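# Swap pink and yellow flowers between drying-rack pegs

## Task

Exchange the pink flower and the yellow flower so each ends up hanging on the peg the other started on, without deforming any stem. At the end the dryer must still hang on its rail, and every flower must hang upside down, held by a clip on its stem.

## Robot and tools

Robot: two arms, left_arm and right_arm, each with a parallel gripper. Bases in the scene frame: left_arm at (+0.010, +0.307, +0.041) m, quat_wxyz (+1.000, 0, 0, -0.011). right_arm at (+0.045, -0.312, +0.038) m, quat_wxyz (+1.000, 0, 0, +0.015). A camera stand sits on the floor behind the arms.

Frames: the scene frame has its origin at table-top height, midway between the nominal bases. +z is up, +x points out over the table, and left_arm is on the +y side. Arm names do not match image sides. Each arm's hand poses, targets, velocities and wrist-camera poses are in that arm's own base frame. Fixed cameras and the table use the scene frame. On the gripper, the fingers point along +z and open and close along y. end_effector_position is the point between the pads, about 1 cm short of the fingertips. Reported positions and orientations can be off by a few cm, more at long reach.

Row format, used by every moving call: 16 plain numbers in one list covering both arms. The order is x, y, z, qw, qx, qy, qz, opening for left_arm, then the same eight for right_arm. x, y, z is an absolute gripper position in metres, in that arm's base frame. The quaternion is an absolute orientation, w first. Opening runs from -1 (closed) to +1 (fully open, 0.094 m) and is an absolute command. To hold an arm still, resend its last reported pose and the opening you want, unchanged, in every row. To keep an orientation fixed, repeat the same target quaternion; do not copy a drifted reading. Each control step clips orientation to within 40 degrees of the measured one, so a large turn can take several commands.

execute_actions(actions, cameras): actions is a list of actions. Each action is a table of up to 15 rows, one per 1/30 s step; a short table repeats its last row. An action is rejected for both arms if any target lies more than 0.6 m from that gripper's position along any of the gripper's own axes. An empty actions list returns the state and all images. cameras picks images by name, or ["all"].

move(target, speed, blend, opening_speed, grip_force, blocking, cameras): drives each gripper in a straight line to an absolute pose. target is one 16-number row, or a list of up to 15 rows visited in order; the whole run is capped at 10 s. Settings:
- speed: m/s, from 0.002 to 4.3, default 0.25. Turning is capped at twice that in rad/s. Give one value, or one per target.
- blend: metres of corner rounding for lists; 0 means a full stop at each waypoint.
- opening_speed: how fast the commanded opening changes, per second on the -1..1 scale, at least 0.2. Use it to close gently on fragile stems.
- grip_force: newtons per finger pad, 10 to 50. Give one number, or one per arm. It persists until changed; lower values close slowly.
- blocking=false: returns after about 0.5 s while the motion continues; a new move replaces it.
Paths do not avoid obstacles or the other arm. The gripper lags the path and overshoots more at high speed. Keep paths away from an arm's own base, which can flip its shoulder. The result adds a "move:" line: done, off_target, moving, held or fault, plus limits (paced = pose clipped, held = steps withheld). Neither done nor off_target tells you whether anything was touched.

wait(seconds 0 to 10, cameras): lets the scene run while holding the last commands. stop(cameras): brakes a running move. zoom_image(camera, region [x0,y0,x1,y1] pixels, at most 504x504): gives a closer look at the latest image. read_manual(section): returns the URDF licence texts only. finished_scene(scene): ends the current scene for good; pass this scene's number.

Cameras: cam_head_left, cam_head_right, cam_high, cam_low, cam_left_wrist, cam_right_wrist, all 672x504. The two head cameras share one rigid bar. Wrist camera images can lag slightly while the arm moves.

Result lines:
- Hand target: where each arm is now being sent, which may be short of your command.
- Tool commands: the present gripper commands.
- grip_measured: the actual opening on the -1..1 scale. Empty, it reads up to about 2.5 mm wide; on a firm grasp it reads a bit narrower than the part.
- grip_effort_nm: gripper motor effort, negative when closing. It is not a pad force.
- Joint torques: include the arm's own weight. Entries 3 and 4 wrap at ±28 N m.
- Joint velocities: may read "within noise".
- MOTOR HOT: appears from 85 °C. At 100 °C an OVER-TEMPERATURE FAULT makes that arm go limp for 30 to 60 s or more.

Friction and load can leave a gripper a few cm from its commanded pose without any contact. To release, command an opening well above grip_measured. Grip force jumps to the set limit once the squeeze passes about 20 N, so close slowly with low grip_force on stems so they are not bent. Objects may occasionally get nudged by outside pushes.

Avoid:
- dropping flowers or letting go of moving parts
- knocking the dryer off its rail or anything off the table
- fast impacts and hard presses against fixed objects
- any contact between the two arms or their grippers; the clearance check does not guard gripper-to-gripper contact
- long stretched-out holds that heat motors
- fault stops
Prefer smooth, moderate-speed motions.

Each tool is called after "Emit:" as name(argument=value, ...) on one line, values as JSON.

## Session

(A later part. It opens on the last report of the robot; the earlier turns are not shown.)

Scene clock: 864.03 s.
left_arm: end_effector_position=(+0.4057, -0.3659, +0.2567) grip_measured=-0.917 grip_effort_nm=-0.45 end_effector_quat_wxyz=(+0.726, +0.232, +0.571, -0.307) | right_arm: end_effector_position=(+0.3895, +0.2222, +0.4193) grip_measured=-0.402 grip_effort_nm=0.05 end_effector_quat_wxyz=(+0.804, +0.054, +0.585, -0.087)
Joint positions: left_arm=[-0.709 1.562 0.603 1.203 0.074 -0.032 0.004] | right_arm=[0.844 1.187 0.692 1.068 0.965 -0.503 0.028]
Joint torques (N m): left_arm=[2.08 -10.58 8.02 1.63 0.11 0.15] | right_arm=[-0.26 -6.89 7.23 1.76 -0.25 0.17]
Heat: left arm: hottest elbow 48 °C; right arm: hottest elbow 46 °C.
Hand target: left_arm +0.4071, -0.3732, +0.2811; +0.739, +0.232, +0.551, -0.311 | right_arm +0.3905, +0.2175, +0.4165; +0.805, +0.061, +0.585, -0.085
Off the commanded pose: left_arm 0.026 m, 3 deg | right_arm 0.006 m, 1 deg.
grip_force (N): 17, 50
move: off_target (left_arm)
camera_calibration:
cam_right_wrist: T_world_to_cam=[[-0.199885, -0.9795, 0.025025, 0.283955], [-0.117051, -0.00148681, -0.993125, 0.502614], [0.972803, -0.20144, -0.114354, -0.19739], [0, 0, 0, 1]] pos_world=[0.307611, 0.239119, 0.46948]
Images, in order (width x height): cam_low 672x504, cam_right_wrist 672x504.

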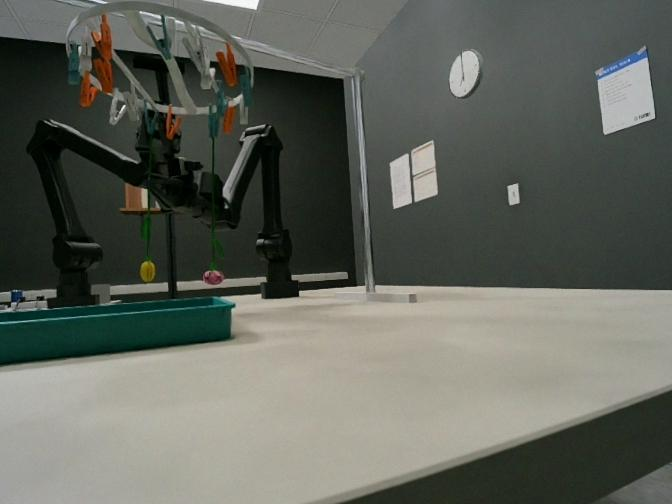

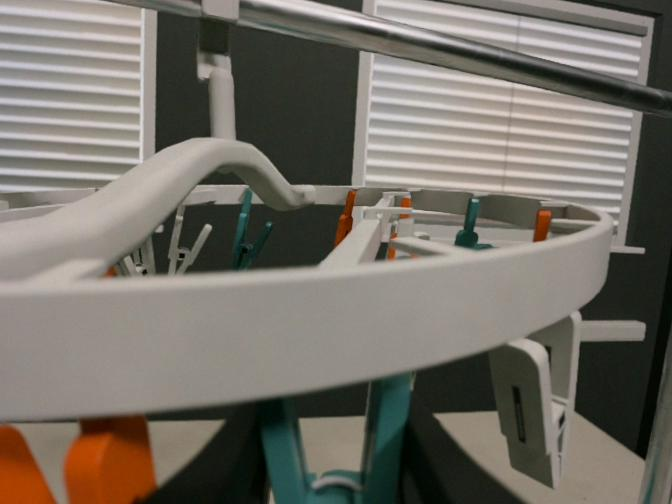

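Emit:
zoom_image(camera="cam_low", region=[142, 118, 162, 138])

Scaled by 25.200 from the camera's 672x504 image, which has a finer 960x720 frame.

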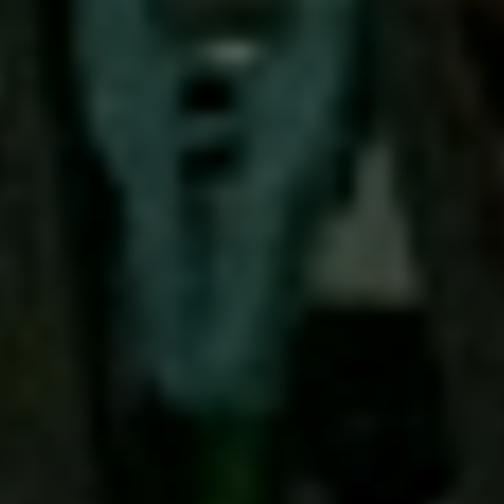

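Emit:
move(target=[[0.4078,-0.3740,0.2200,0.7385,0.2324,0.5515,-0.3112,-1.0,0.3905,0.2175,0.4165,0.8045,0.0614,0.5845,-0.0845,-0.4],[0.4250,-0.3685,0.2200,0.7385,0.2324,0.5515,-0.3112,-1.0,0.3905,0.2175,0.4165,0.8045,0.0614,0.5845,-0.0845,-0.9],[0.4250,-0.3685,0.2420,0.7385,0.2324,0.5515,-0.3112,-1.0,0.3905,0.2175,0.4165,0.8045,0.0614,0.5845,-0.0845,-0.9]], speed=0.05, opening_speed=0.6, cameras=["cam_low","cam_right_wrist"])

Emit:
zoom_image(camera="cam_low", region=[135, 115, 170, 150])

Emit:
zoom_image(camera="cam_right_wrist", region=[200, 330, 480, 504])

Scene clock: 901.17 s.
left_arm: end_effector_position=(+0.4136, -0.3659, +0.2187) grip_measured=-0.917 grip_effort_nm=-0.45 end_effector_quat_wxyz=(+0.724, +0.240, +0.568, -0.309) | right_arm: end_effector_position=(+0.3894, +0.2218, +0.4185) grip_measured=-0.575 grip_effort_nm=-1.03 end_effector_quat_wxyz=(+0.804, +0.055, +0.586, -0.087)
Joint positions: left_arm=[-0.688 1.693 0.603 1.333 0.112 -0.032 0.004] | right_arm=[0.844 1.187 0.691 1.068 0.967 -0.502 0.02]
Joint torques (N m): left_arm=[3.25 -11.11 7.46 1.62 0.13 0.03] | right_arm=[-0.03 -6.89 7.32 1.77 -0.34 0.16]
Heat: left arm: hottest elbow 49 °C; right arm: hottest elbow 44 °C.
Hand target: left_arm +0.4242, -0.3677, +0.2422; +0.738, +0.232, +0.551, -0.311 | right_arm +0.3905, +0.2175, +0.4164; +0.804, +0.061, +0.585, -0.085
Off the commanded pose: left_arm 0.026 m, 3 deg | right_arm 0.005 m, 1 deg.
grip_force (N): 17, 50
move: off_target (left_arm)
camera_calibration:
cam_right_wrist: T_world_to_cam=[[-0.201545, -0.979167, 0.0247446, 0.28414], [-0.118565, -0.000688123, -0.992946, 0.502207], [0.972277, -0.203057, -0.115957, -0.196238], [0, 0, 0, 1]] pos_world=[0.307609, 0.238718, 0.468879]
Images, in order (width x height): cam_low 672x504, cam_right_wrist 672x504.

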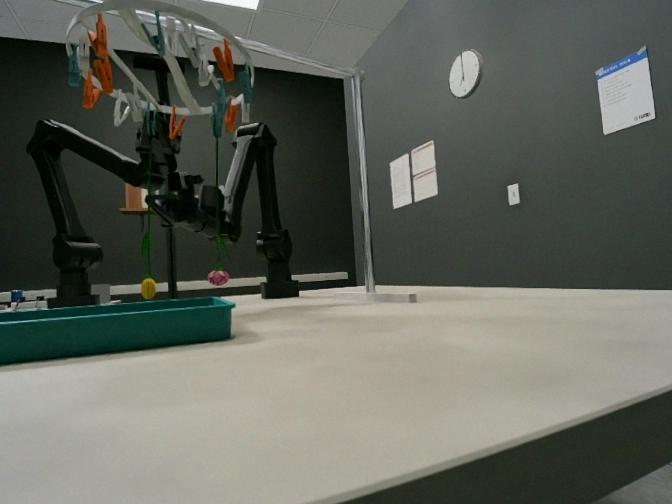

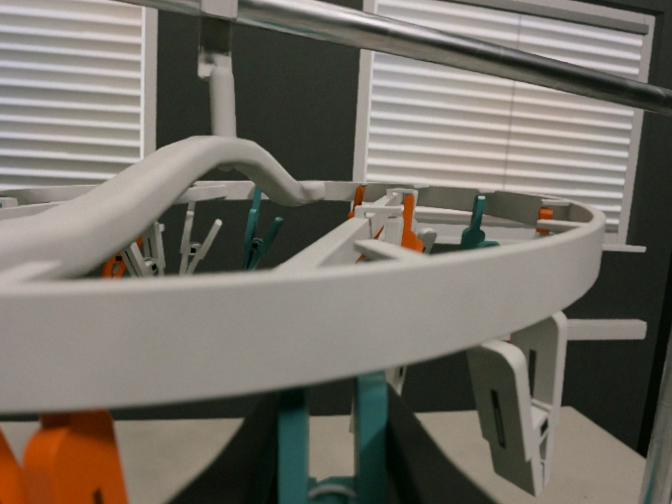

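Scaled by 14.400 from the camera's 672x504 image, which has a finer 960x720 frame.

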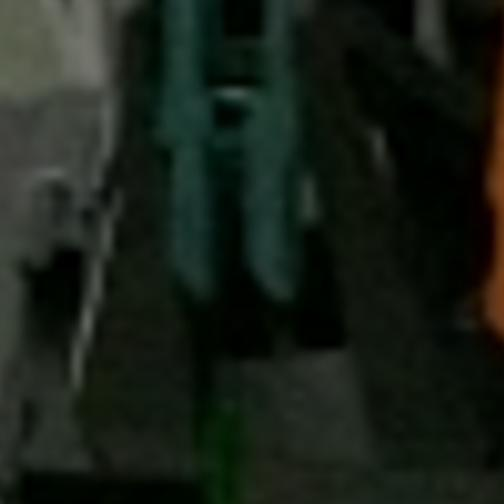

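Scaled by 1.800 from the camera's 672x504 image, which has a finer 960x720 frame.

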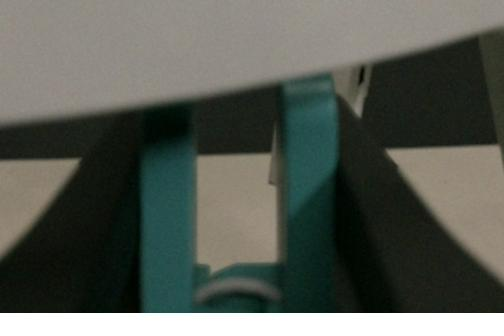

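Emit:
move(target=[[0.4252,-0.3680,0.2700,0.7385,0.2324,0.5515,-0.3112,-1.0,0.3905,0.2175,0.4165,0.8045,0.0614,0.5845,-0.0845,-0.9]], speed=0.04, cameras=["cam_low"])

Emit:
zoom_image(camera="cam_low", region=[135, 115, 170, 150])

Scene clock: 908.40 s.
left_arm: end_effector_position=(+0.4131, -0.3657, +0.2424) grip_measured=-0.917 grip_effort_nm=-0.45 end_effector_quat_wxyz=(+0.722, +0.241, +0.571, -0.309) | right_arm: end_effector_position=(+0.3894, +0.2218, +0.4185) grip_measured=-0.575 grip_effort_nm=-1.03 end_effector_quat_wxyz=(+0.804, +0.055, +0.586, -0.087)
Joint positions: left_arm=[-0.688 1.611 0.61 1.237 0.113 -0.032 0.004] | right_arm=[0.844 1.187 0.691 1.068 0.967 -0.502 0.02]
Joint torques (N m): left_arm=[3.43 -10.81 8.42 1.66 0.14 0.03] | right_arm=[-0.09 -6.83 7.31 1.77 -0.33 0.16]
Heat: left arm: hottest elbow 50 °C; right arm: hottest elbow 44 °C.
Hand target: left_arm +0.4240, -0.3670, +0.2700; +0.738, +0.232, +0.551, -0.311 | right_arm +0.3905, +0.2175, +0.4164; +0.804, +0.061, +0.585, -0.085
Off the commanded pose: left_arm 0.030 m, 3 deg | right_arm 0.005 m, 1 deg.
grip_force (N): 17, 50
move: off_target (left_arm)
Images, in order (width x height): cam_low 672x504.

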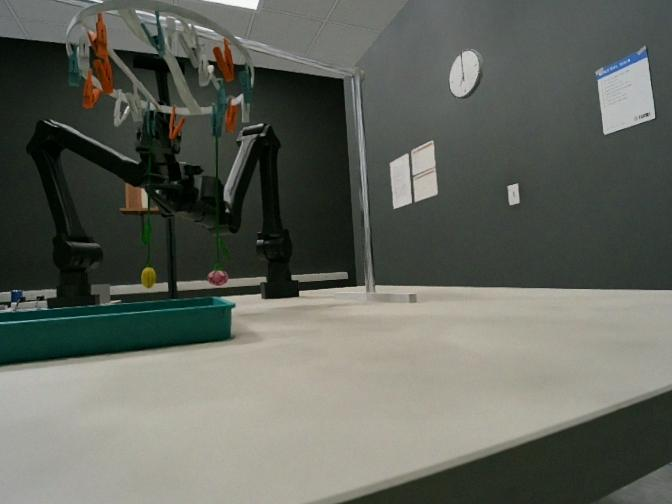

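Scaled by 14.400 from the camera's 672x504 image, which has a finer 960x720 frame.

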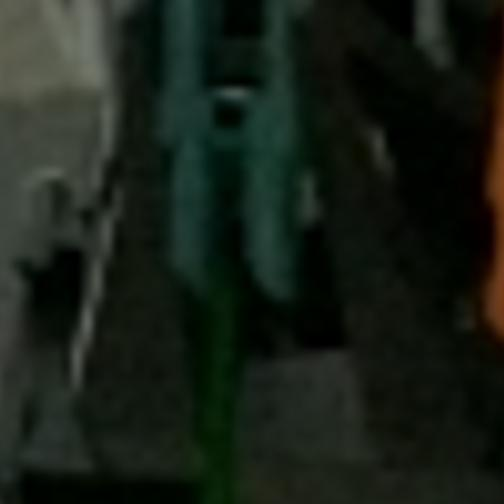

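Emit:
move(target=[[0.4255,-0.3680,0.2800,0.7385,0.2324,0.5515,-0.3112,-1.0,0.3905,0.2175,0.4165,0.8045,0.0614,0.5845,-0.0845,-0.9],[0.4255,-0.3680,0.2800,0.7385,0.2324,0.5515,-0.3112,-1.0,0.3905,0.2175,0.4165,0.8045,0.0614,0.5845,-0.0845,-0.4]], speed=0.03, opening_speed=0.3, cameras=["cam_low","cam_right_wrist"])

Emit:
zoom_image(camera="cam_low", region=[135, 115, 170, 150])

Scene clock: 913.97 s.
left_arm: end_effector_position=(+0.4133, -0.3657, +0.2507) grip_measured=-0.917 grip_effort_nm=-0.46 end_effector_quat_wxyz=(+0.721, +0.241, +0.571, -0.309) | right_arm: end_effector_position=(+0.3894, +0.2218, +0.4185) grip_measured=-0.402 grip_effort_nm=0.08 end_effector_quat_wxyz=(+0.804, +0.055, +0.586, -0.087)
Joint positions: left_arm=[-0.688 1.584 0.615 1.203 0.113 -0.032 0.004] | right_arm=[0.844 1.187 0.691 1.068 0.967 -0.502 0.028]
Joint torques (N m): left_arm=[3.37 -10.75 8.77 1.63 0.13 0.03] | right_arm=[-0.15 -7.12 7.34 1.7 -0.33 0.15]
Heat: left arm: hottest elbow 50 °C; right arm: hottest elbow 45 °C.
Hand target: left_arm +0.4241, -0.3669, +0.2802; +0.738, +0.232, +0.551, -0.311 | right_arm +0.3905, +0.2175, +0.4164; +0.804, +0.061, +0.585, -0.085
Off the commanded pose: left_arm 0.032 m, 3 deg | right_arm 0.005 m, 1 deg.
grip_force (N): 17, 50
move: off_target (left_arm)
camera_calibration:
cam_right_wrist: T_world_to_cam=[[-0.201545, -0.979167, 0.0247446, 0.28414], [-0.118565, -0.000688123, -0.992946, 0.502207], [0.972277, -0.203057, -0.115957, -0.196238], [0, 0, 0, 1]] pos_world=[0.307609, 0.238718, 0.468879]
Images, in order (width x height): cam_low 672x504, cam_right_wrist 672x504.

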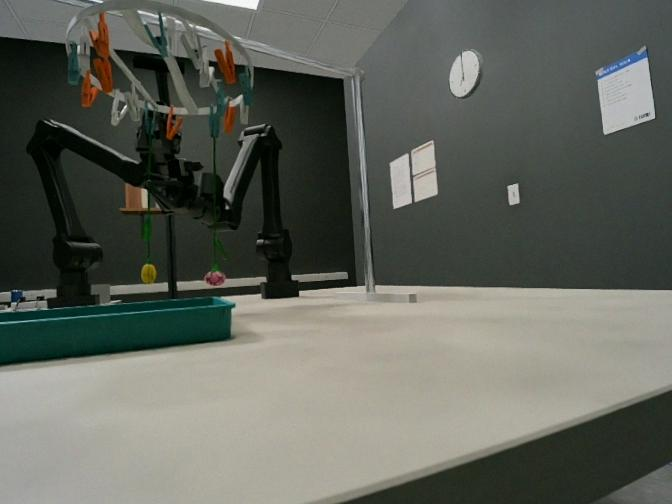

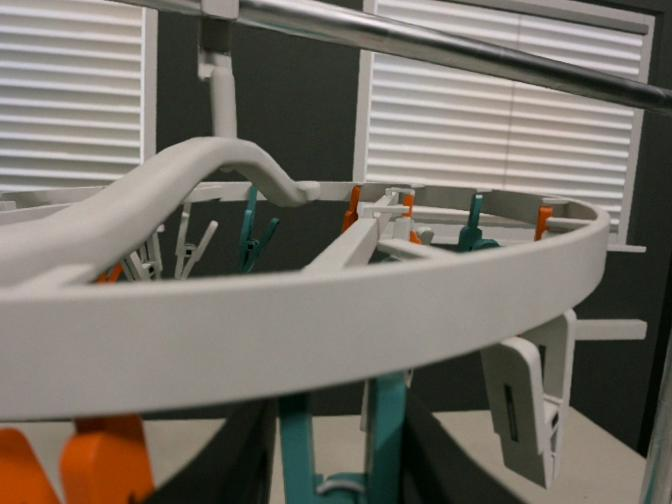

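Scaled by 14.400 from the camera's 672x504 image, which has a finer 960x720 frame.

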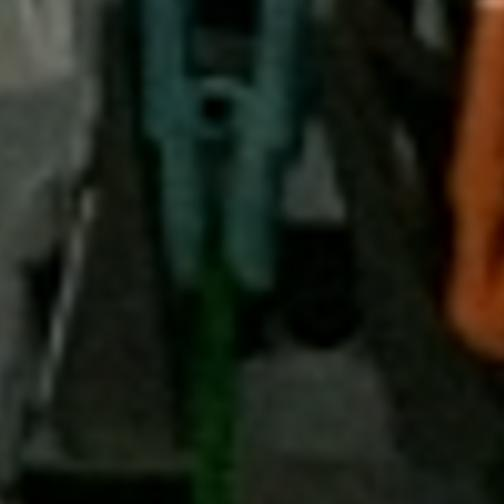

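Emit:
move(target=[[0.4255,-0.3680,0.2800,0.7385,0.2324,0.5515,-0.3112,-1.0,0.3905,0.2175,0.4165,0.8045,0.0614,0.5845,-0.0845,0.05],[0.4255,-0.3680,0.2800,0.7385,0.2324,0.5515,-0.3112,-1.0,0.3125,0.2345,0.4170,0.8045,0.0614,0.5845,-0.0845,0.05]], speed=0.12, opening_speed=0.5, cameras=["cam_low","cam_right_wrist"])

Emit:
zoom_image(camera="cam_right_wrist", region=[250, 280, 430, 504])

Emit:
zoom_image(camera="cam_low", region=[135, 110, 170, 150])

Scene clock: 921.93 s.
left_arm: end_effector_position=(+0.4132, -0.3656, +0.2511) grip_measured=-0.917 grip_effort_nm=-0.45 end_effector_quat_wxyz=(+0.721, +0.241, +0.571, -0.309) | right_arm: end_effector_position=(+0.3143, +0.2305, +0.4232) grip_measured=+0.049 grip_effort_nm=0.08 end_effector_quat_wxyz=(+0.806, +0.070, +0.582, -0.080)
Joint positions: left_arm=[-0.688 1.583 0.615 1.203 0.113 -0.032 0.004] | right_arm=[1.051 1.14 0.622 1.354 1.137 -0.766 0.049]
Joint torques (N m): left_arm=[3.37 -10.64 8.77 1.62 0.13 0.03] | right_arm=[1.44 -4.37 6.87 1.44 -0.35 -0.11]
Heat: left arm: hottest elbow 50 °C; right arm: hottest elbow 45 °C.
Hand target: left_arm +0.4241, -0.3669, +0.2801; +0.738, +0.232, +0.551, -0.311 | right_arm +0.3125, +0.2344, +0.4170; +0.804, +0.061, +0.585, -0.084
Off the commanded pose: left_arm 0.031 m, 3 deg | right_arm 0.008 m, 1 deg.
grip_force (N): 17, 50
move: off_target (left_arm)
camera_calibration:
cam_right_wrist: T_world_to_cam=[[-0.207687, -0.978136, -0.0107897, 0.294188], [-0.106146, 0.0335002, -0.993786, 0.486465], [0.972419, -0.205251, -0.110782, -0.122543], [0, 0, 0, 1]] pos_world=[0.231898, 0.246307, 0.47304]
Images, in order (width x height): cam_low 672x504, cam_right_wrist 672x504.

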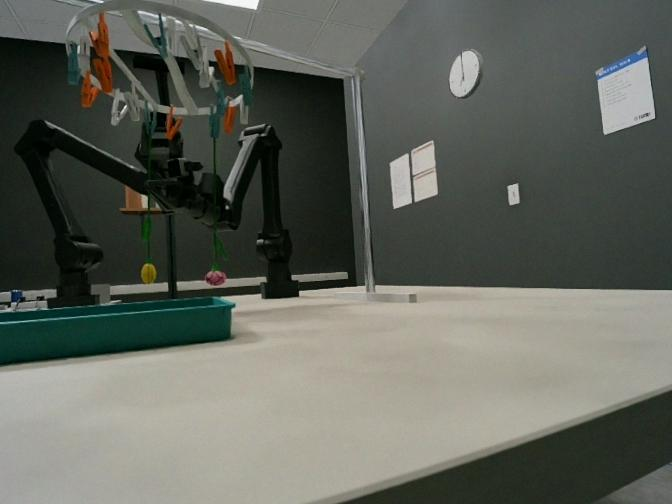

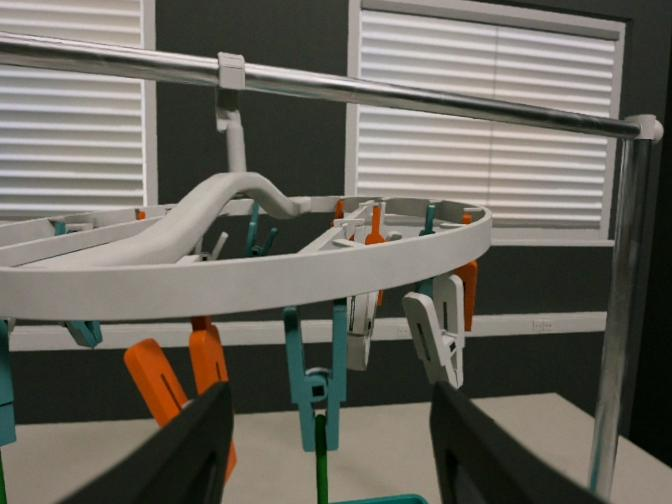

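Scaled by 2.250 from the camera's 672x504 image, which has a finer 960x720 frame.

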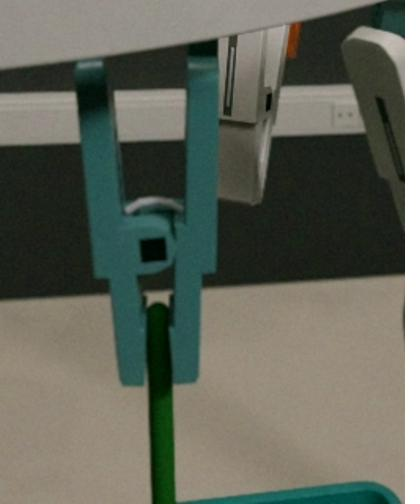

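Scaled by 12.600 from the camera's 672x504 image, which has a finer 960x720 frame.

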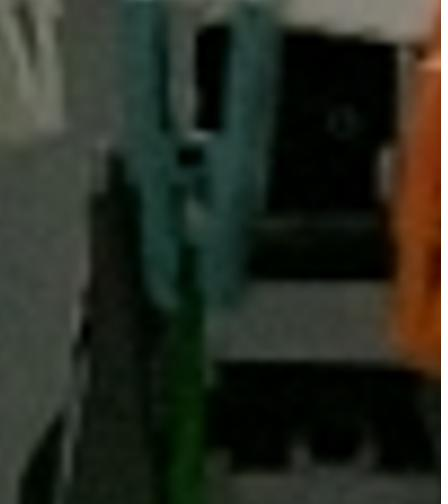

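Emit:
move(target=[[0.4255,-0.3680,0.2800,0.7385,0.2324,0.5515,-0.3112,-0.8,0.3125,0.2345,0.4170,0.8045,0.0614,0.5845,-0.0845,0.05],[0.4255,-0.3680,0.2800,0.7385,0.2324,0.5515,-0.3112,0.2,0.3125,0.2345,0.4170,0.8045,0.0614,0.5845,-0.0845,0.05],[0.3520,-0.3020,0.2620,0.7385,0.2324,0.5515,-0.3112,0.2,0.3125,0.2345,0.4170,0.8045,0.0614,0.5845,-0.0845,0.05]], speed=0.1, opening_speed=0.5, cameras=["all"])

Scene clock: 931.87 s.
left_arm: end_effector_position=(+0.3517, -0.3086, +0.2502) grip_measured=+0.198 grip_effort_nm=0.06 end_effector_quat_wxyz=(+0.727, +0.241, +0.563, -0.309) | right_arm: end_effector_position=(+0.3142, +0.2304, +0.4232) grip_measured=+0.049 grip_effort_nm=0.08 end_effector_quat_wxyz=(+0.806, +0.070, +0.582, -0.080)
Joint positions: left_arm=[-0.671 1.417 0.39 1.281 0.131 -0.032 0.056] | right_arm=[1.051 1.14 0.622 1.356 1.137 -0.768 0.049]
Joint torques (N m): left_arm=[3.31 -7.71 5.05 2.85 0.13 -0.03] | right_arm=[1.49 -4.25 6.84 1.46 -0.37 -0.11]
Heat: left arm: hottest elbow 50 °C; right arm: hottest elbow 45 °C.
Hand target: left_arm +0.3519, -0.3021, +0.2617; +0.738, +0.233, +0.551, -0.311 | right_arm +0.3125, +0.2344, +0.4170; +0.805, +0.061, +0.585, -0.084
Off the commanded pose: left_arm 0.014 m, 2 deg | right_arm 0.008 m, 1 deg.
grip_force (N): 17, 50
move: off_target (left_arm); target 2's new opening was sent with left_arm's hand 0.031 m and 3 deg from that target
camera_calibration:
cam_left_wrist: T_world_to_cam=[[-0.71492, -0.699073, -0.0136467, 0.0390684], [-0.117242, 0.139096, -0.983314, 0.367968], [0.689306, -0.701391, -0.181403, -0.321129], [0, 0, 0, 1]] pos_world=[0.292428, -0.249108, 0.304108]
cam_right_wrist: T_world_to_cam=[[-0.20824, -0.978022, -0.0104166, 0.294113], [-0.105818, 0.0331158, -0.993834, 0.486606], [0.972337, -0.205854, -0.110388, -0.12255], [0, 0, 0, 1]] pos_world=[0.231897, 0.246307, 0.473141]

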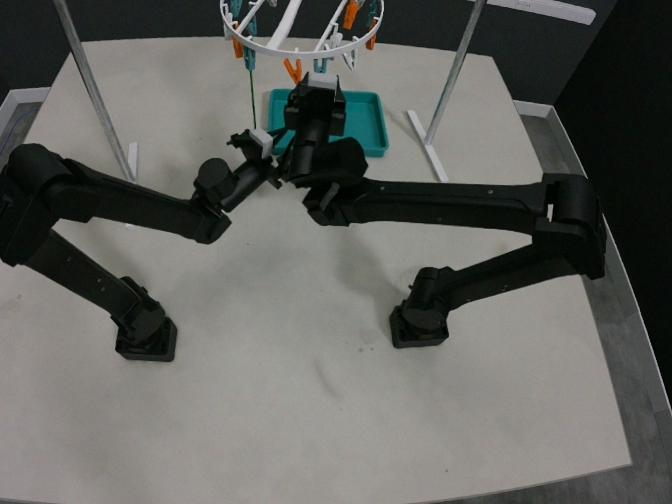

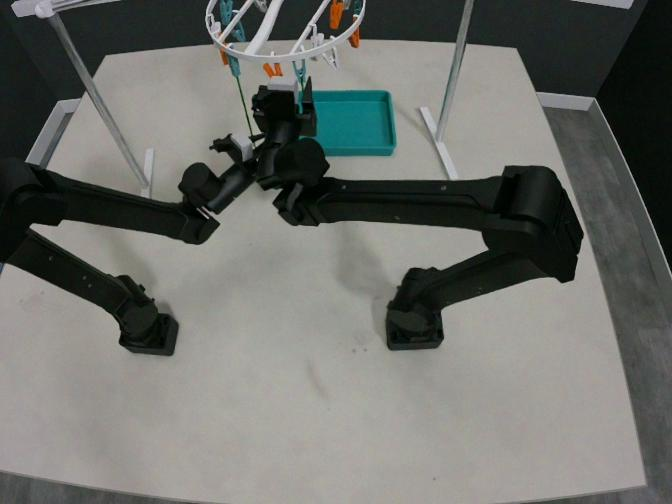

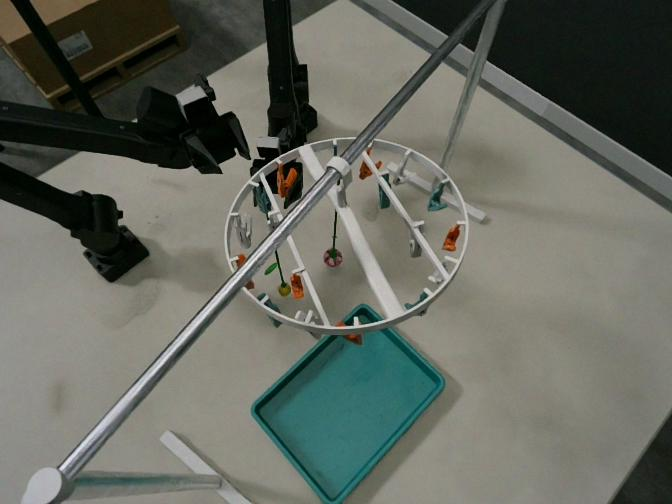

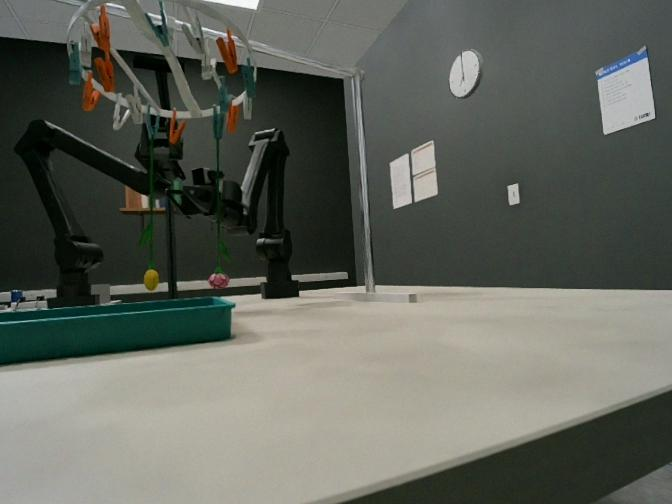

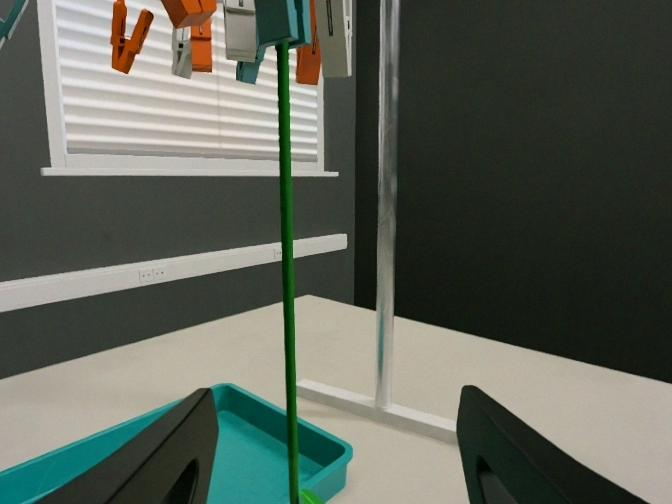

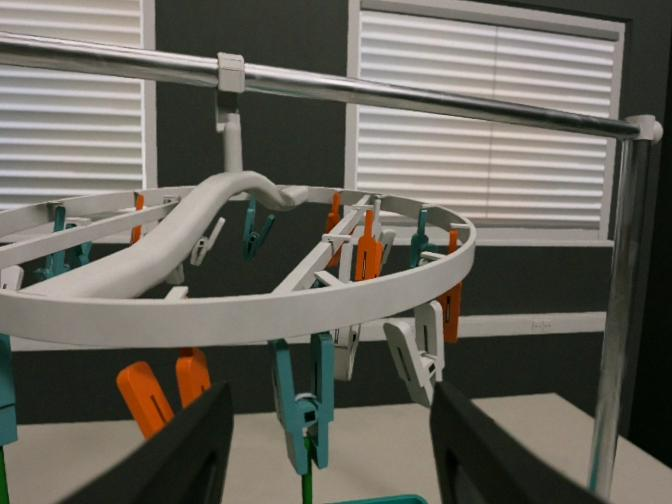

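Emit:
move(target=[[0.3300,-0.2300,0.3000,0.7656,0.1899,0.5563,-0.2614,0.12,0.2500,0.2000,0.3300,0.7985,-0.0689,0.5908,0.0931,0.2],[0.3850,-0.1900,0.4350,0.7656,0.1899,0.5563,-0.2614,0.12,0.3000,0.3000,0.2550,0.7985,-0.0689,0.5908,0.0931,0.2]], speed=0.2, blend=0.02, cameras=["all"])

Emit:
zoom_image(camera="cam_left_wrist", region=[220, 260, 460, 504])

Scene clock: 961.23 s.
left_arm: end_effector_position=(+0.3752, -0.1906, +0.4046) grip_measured=+0.122 grip_effort_nm=-0.12 end_effector_quat_wxyz=(+0.754, +0.195, +0.571, -0.261) | right_arm: end_effector_position=(+0.2973, +0.2896, +0.2450) grip_measured=+0.199 grip_effort_nm=0.08 end_effector_quat_wxyz=(+0.792, -0.075, +0.600, +0.088)
Joint positions: left_arm=[-0.345 0.861 0.525 0.626 0.304 -0.093 0.053] | right_arm=[1.08 1.468 0.345 1.521 0.804 -0.307 0.056]
Joint torques (N m): left_arm=[3.37 -2.14 12.81 1.52 0.1 -0.06] | right_arm=[1.14 -6.01 6.97 2.19 -0.1 -0.09]
Heat: left arm: hottest elbow 49 °C; right arm: hottest elbow 45 °C.
Hand target: left_arm +0.3830, -0.1892, +0.4345; +0.766, +0.190, +0.556, -0.261 | right_arm +0.2997, +0.2996, +0.2549; +0.798, -0.069, +0.591, +0.093
Off the commanded pose: left_arm 0.032 m, 2 deg | right_arm 0.015 m, 2 deg.
grip_force (N): 17, 50
move: off_target (left_arm, right_arm)
camera_calibration:
cam_left_wrist: T_world_to_cam=[[-0.608146, -0.793786, -0.00785559, 0.079963], [-0.120525, 0.102111, -0.987445, 0.501962], [0.784622, -0.599564, -0.15777, -0.252389], [0, 0, 0, 1]] pos_world=[0.307158, -0.139105, 0.456468]
cam_right_wrist: T_world_to_cam=[[0.232615, -0.972297, 0.0229755, 0.205732], [-0.146429, -0.0583668, -0.987498, 0.342746], [0.961483, 0.226343, -0.15595, -0.224333], [0, 0, 0, 1]] pos_world=[0.218024, 0.270814, 0.29875]

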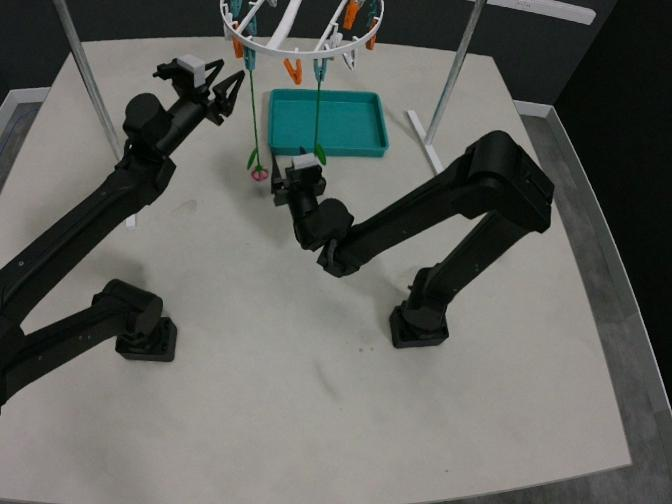

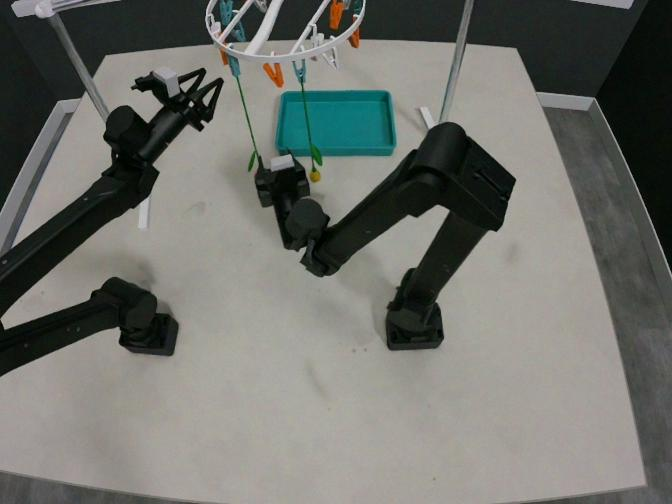

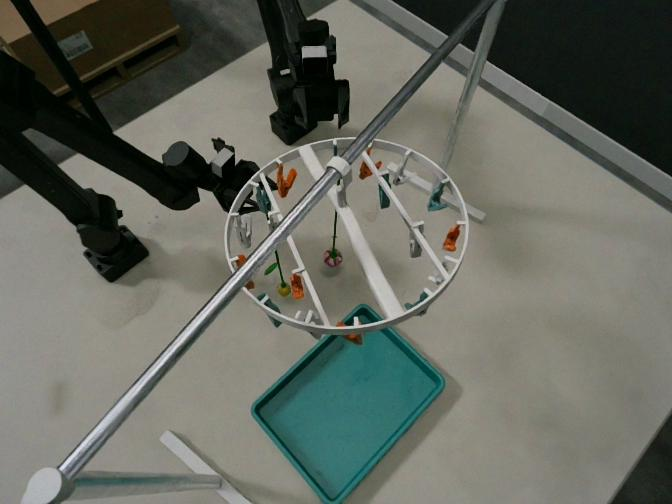

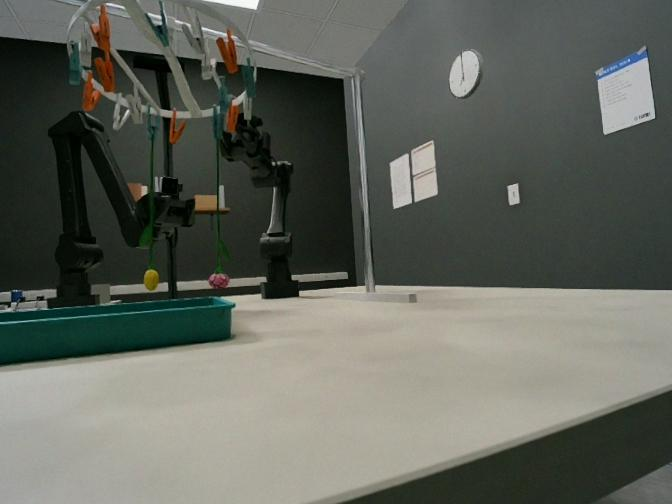

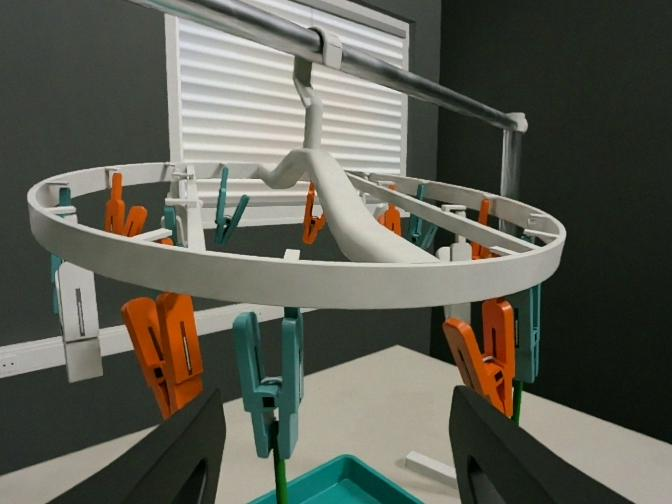

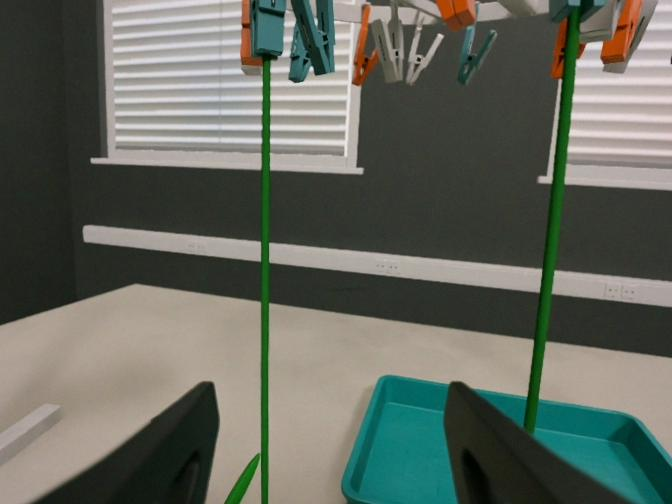

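Scaled by 2.066 from the camera's 672x504 image, which has a finer 960x720 frame.

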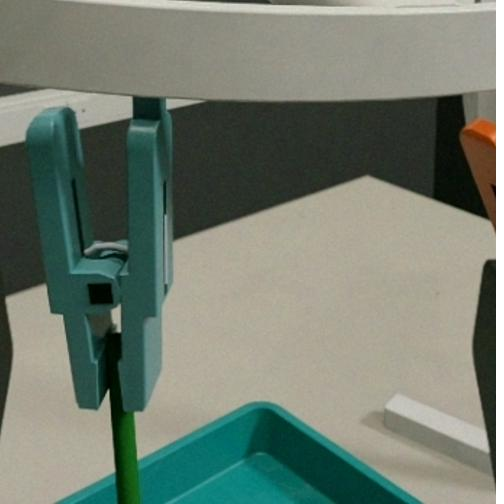

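Emit:
move(target=[[0.3940,-0.1660,0.4250,0.7602,0.2010,0.5523,-0.2767,0.12,0.3770,0.3420,0.2600,0.7817,-0.1388,0.5784,0.1876,0.2]], speed=0.15, cameras=["cam_left_wrist","cam_right_wrist"])

Emit:
zoom_image(camera="cam_left_wrist", region=[220, 260, 460, 504])

Emit:
zoom_image(camera="cam_right_wrist", region=[280, 380, 400, 500])

Scene clock: 983.63 s.
left_arm: end_effector_position=(+0.3868, -0.1686, +0.3971) grip_measured=+0.122 grip_effort_nm=-0.12 end_effector_quat_wxyz=(+0.744, +0.203, +0.573, -0.278) | right_arm: end_effector_position=(+0.3656, +0.3351, +0.2519) grip_measured=+0.199 grip_effort_nm=0.07 end_effector_quat_wxyz=(+0.778, -0.149, +0.582, +0.181)
Joint positions: left_arm=[-0.229 0.895 0.525 0.663 0.453 -0.149 0.053] | right_arm=[0.872 1.529 0.486 1.345 0.376 -0.137 0.056]
Joint torques (N m): left_arm=[3.31 -2.32 11.67 2.77 0.08 -0.06] | right_arm=[-0.15 -8.59 8.06 1.5 -0.14 0.18]
Heat: left arm: hottest elbow 53 °C; right arm: hottest elbow 43 °C.
Hand target: left_arm +0.3925, -0.1656, +0.4245; +0.760, +0.201, +0.552, -0.277 | right_arm +0.3764, +0.3415, +0.2600; +0.782, -0.139, +0.578, +0.188
Off the commanded pose: left_arm 0.029 m, 3 deg | right_arm 0.016 m, 2 deg.
grip_force (N): 17, 50
move: off_target (left_arm, right_arm)
camera_calibration:
cam_left_wrist: T_world_to_cam=[[-0.640024, -0.768337, 0.00524045, 0.115805], [-0.134024, 0.104921, -0.985408, 0.498669], [0.756576, -0.631388, -0.170127, -0.239124], [0, 0, 0, 1]] pos_world=[0.321867, -0.114323, 0.450104]
cam_right_wrist: T_world_to_cam=[[0.458437, -0.888159, 0.031761, 0.12094], [-0.116246, -0.0953559, -0.988633, 0.363828], [0.881091, 0.449534, -0.146959, -0.346933], [0, 0, 0, 1]] pos_world=[0.29253, 0.298065, 0.304866]
Images, in order (width x height): cam_left_wrist 672x504, cam_right_wrist 672x504.

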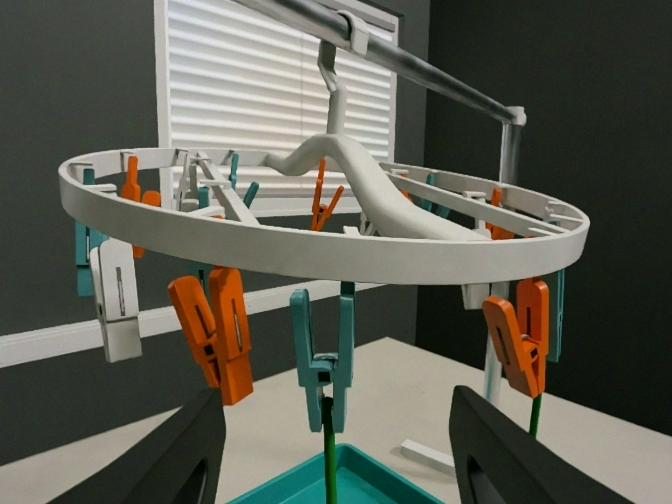

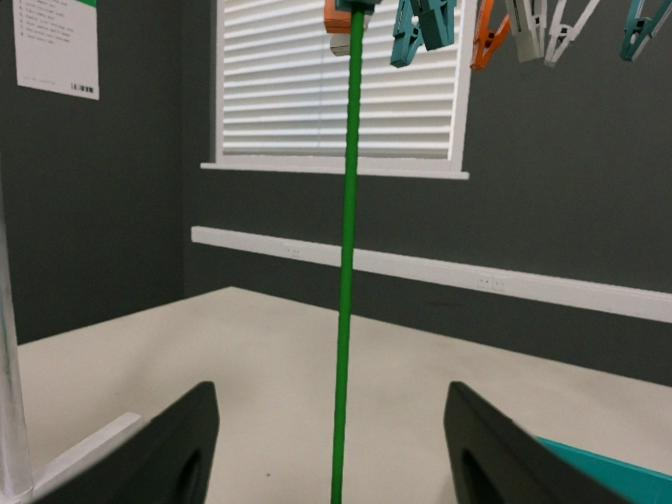

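Scaled by 2.066 from the camera's 672x504 image, which has a finer 960x720 frame.

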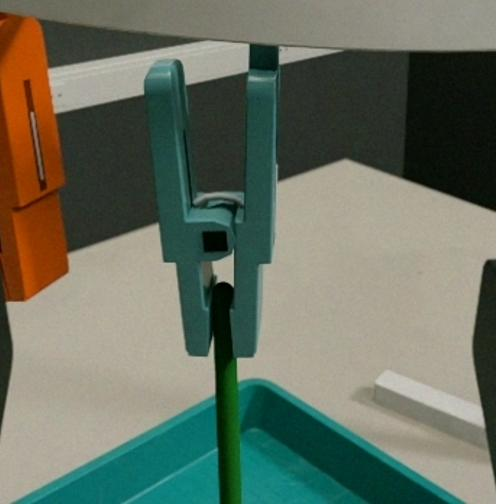

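Scaled by 4.200 from the camera's 672x504 image, which has a finer 960x720 frame.

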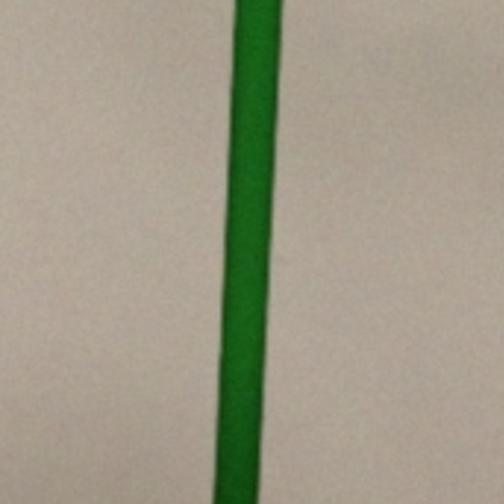

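Emit:
move(target=[[0.4600,-0.2165,0.4270,0.7557,0.2107,0.5490,-0.2901,0.12,0.4273,0.3643,0.2640,0.7817,-0.1388,0.5784,0.1876,0.2]], speed=0.1, cameras=["cam_left_wrist","cam_right_wrist"])

Emit:
zoom_image(camera="cam_left_wrist", region=[200, 330, 480, 504])

Emit:
zoom_image(camera="cam_right_wrist", region=[280, 380, 400, 500])

Scene clock: 995.40 s.
left_arm: end_effector_position=(+0.4525, -0.2083, +0.3930) grip_measured=+0.122 grip_effort_nm=-0.12 end_effector_quat_wxyz=(+0.735, +0.204, +0.578, -0.291) | right_arm: end_effector_position=(+0.4147, +0.3582, +0.2557) grip_measured=+0.199 grip_effort_nm=0.07 end_effector_quat_wxyz=(+0.778, -0.149, +0.583, +0.181)
Joint positions: left_arm=[-0.29 1.147 0.675 0.746 0.411 -0.15 0.053] | right_arm=[0.813 1.616 0.625 1.286 0.32 -0.117 0.056]
Joint torques (N m): left_arm=[1.73 -5.25 12.29 2.8 -0.14 0.15] | right_arm=[-0.15 -10.52 8.55 1.51 -0.14 0.18]
Heat: left arm: hottest elbow 55 °C; right arm: hottest elbow 44 °C.
Hand target: left_arm +0.4576, -0.2154, +0.4262; +0.755, +0.210, +0.549, -0.290 | right_arm +0.4268, +0.3636, +0.2641; +0.782, -0.139, +0.578, +0.187
Off the commanded pose: left_arm 0.036 m, 4 deg | right_arm 0.016 m, 2 deg.
grip_force (N): 17, 50
move: off_target (left_arm, right_arm)
camera_calibration:
cam_left_wrist: T_world_to_cam=[[-0.656712, -0.753741, 0.024587, 0.13039], [-0.153762, 0.101908, -0.982839, 0.514871], [0.7383, -0.649223, -0.182821, -0.305121], [0, 0, 0, 1]] pos_world=[0.390067, -0.152281, 0.447046]
cam_right_wrist: T_world_to_cam=[[0.458826, -0.887994, 0.0307385, 0.118818], [-0.117549, -0.0949555, -0.988517, 0.375876], [0.880716, 0.449944, -0.147951, -0.399747], [0, 0, 0, 1]] pos_world=[0.34173, 0.321065, 0.308764]
Images, in order (width x height): cam_left_wrist 672x504, cam_right_wrist 672x504.

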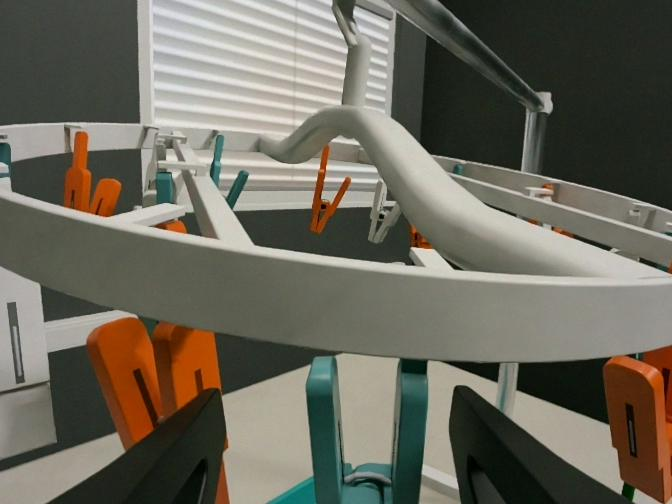

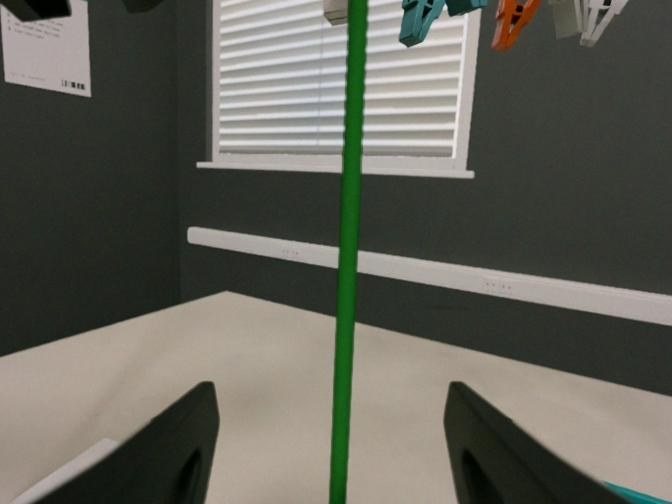

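Scaled by 1.800 from the camera's 672x504 image, which has a finer 960x720 frame.

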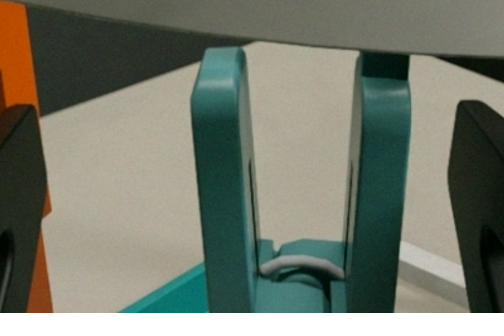

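Scaled by 4.200 from the camera's 672x504 image, which has a finer 960x720 frame.

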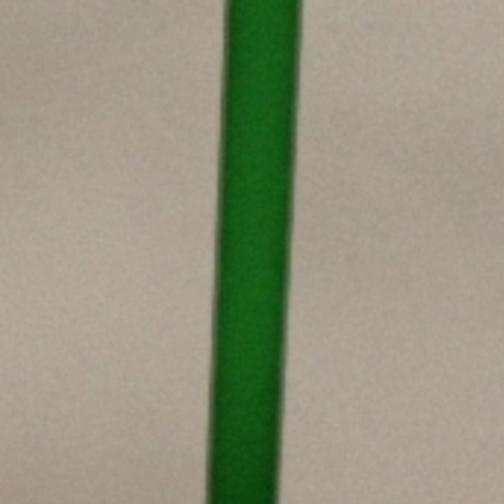

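Emit:
move(target=[[0.4600,-0.2275,0.4320,0.7557,0.2107,0.5490,-0.2901,0.12,0.4417,0.3702,0.2640,0.7817,-0.1388,0.5784,0.1876,0.2]], speed=0.08, cameras=["cam_left_wrist","cam_right_wrist"])

Emit:
zoom_image(camera="cam_left_wrist", region=[200, 330, 480, 504])

Emit:
zoom_image(camera="cam_right_wrist", region=[280, 380, 400, 500])

Scene clock: 1006.23 s.
left_arm: end_effector_position=(+0.4520, -0.2190, +0.4021) grip_measured=+0.122 grip_effort_nm=-0.12 end_effector_quat_wxyz=(+0.740, +0.205, +0.571, -0.291) | right_arm: end_effector_position=(+0.4287, +0.3646, +0.2558) grip_measured=+0.199 grip_effort_nm=0.07 end_effector_quat_wxyz=(+0.778, -0.149, +0.583, +0.182)
Joint positions: left_arm=[-0.32 1.151 0.693 0.746 0.383 -0.141 0.053] | right_arm=[0.799 1.644 0.665 1.272 0.305 -0.112 0.056]
Joint torques (N m): left_arm=[1.73 -5.19 12.33 2.09 -0.14 0.18] | right_arm=[-0.15 -10.99 8.59 1.51 -0.16 0.19]
Heat: left arm: hottest elbow 59 °C; right arm: hottest elbow 43 °C.
Hand target: left_arm +0.4580, -0.2266, +0.4314; +0.755, +0.210, +0.549, -0.290 | right_arm +0.4411, +0.3696, +0.2641; +0.782, -0.139, +0.578, +0.188
Off the commanded pose: left_arm 0.032 m, 3 deg | right_arm 0.016 m, 2 deg.
grip_force (N): 17, 50
move: off_target (left_arm, right_arm)
camera_calibration:
cam_left_wrist: T_world_to_cam=[[-0.657635, -0.753137, 0.0173447, 0.125273], [-0.136845, 0.0967877, -0.985853, 0.5172], [0.740804, -0.650705, -0.166714, -0.317919], [0, 0, 0, 1]] pos_world=[0.388676, -0.162582, 0.454709]
cam_right_wrist: T_world_to_cam=[[0.459482, -0.887664, 0.0304904, 0.117814], [-0.117669, -0.0948636, -0.988511, 0.37814], [0.880358, 0.450615, -0.148039, -0.415023], [0, 0, 0, 1]] pos_world=[0.355731, 0.327466, 0.308764]
Images, in order (width x height): cam_left_wrist 672x504, cam_right_wrist 672x504.

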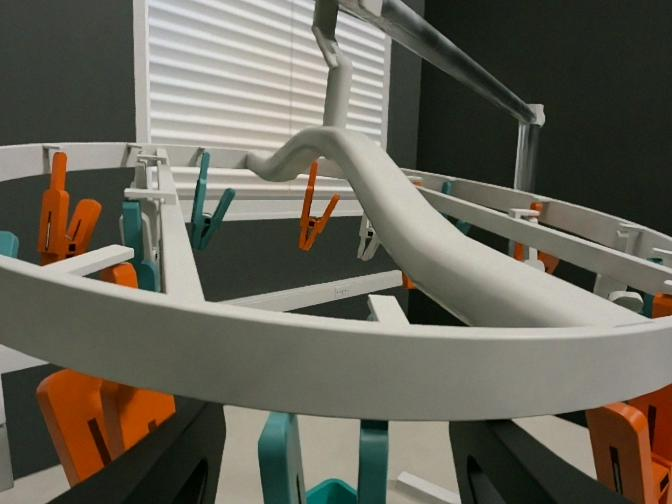

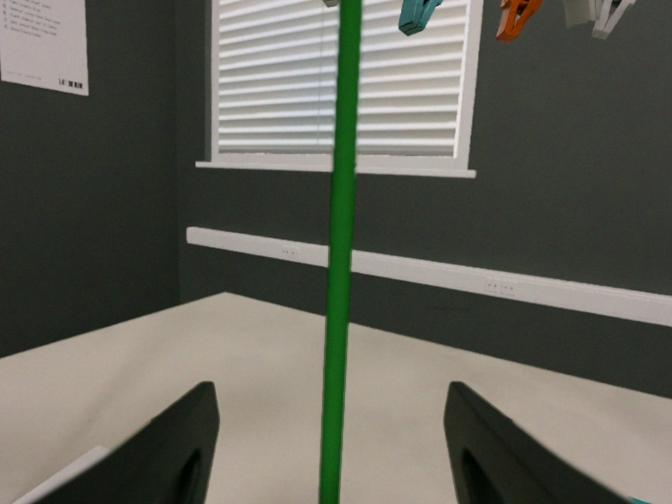

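Scaled by 1.800 from the camera's 672x504 image, which has a finer 960x720 frame.

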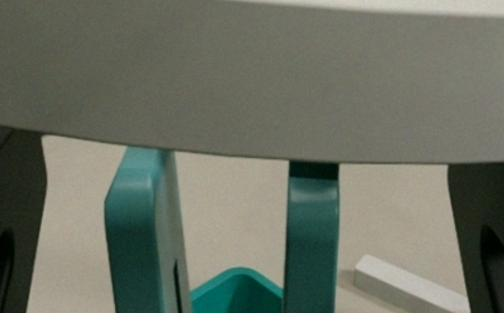

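Scaled by 4.200 from the camera's 672x504 image, which has a finer 960x720 frame.

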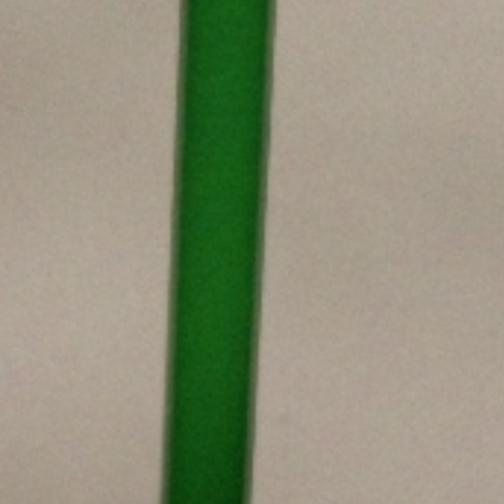

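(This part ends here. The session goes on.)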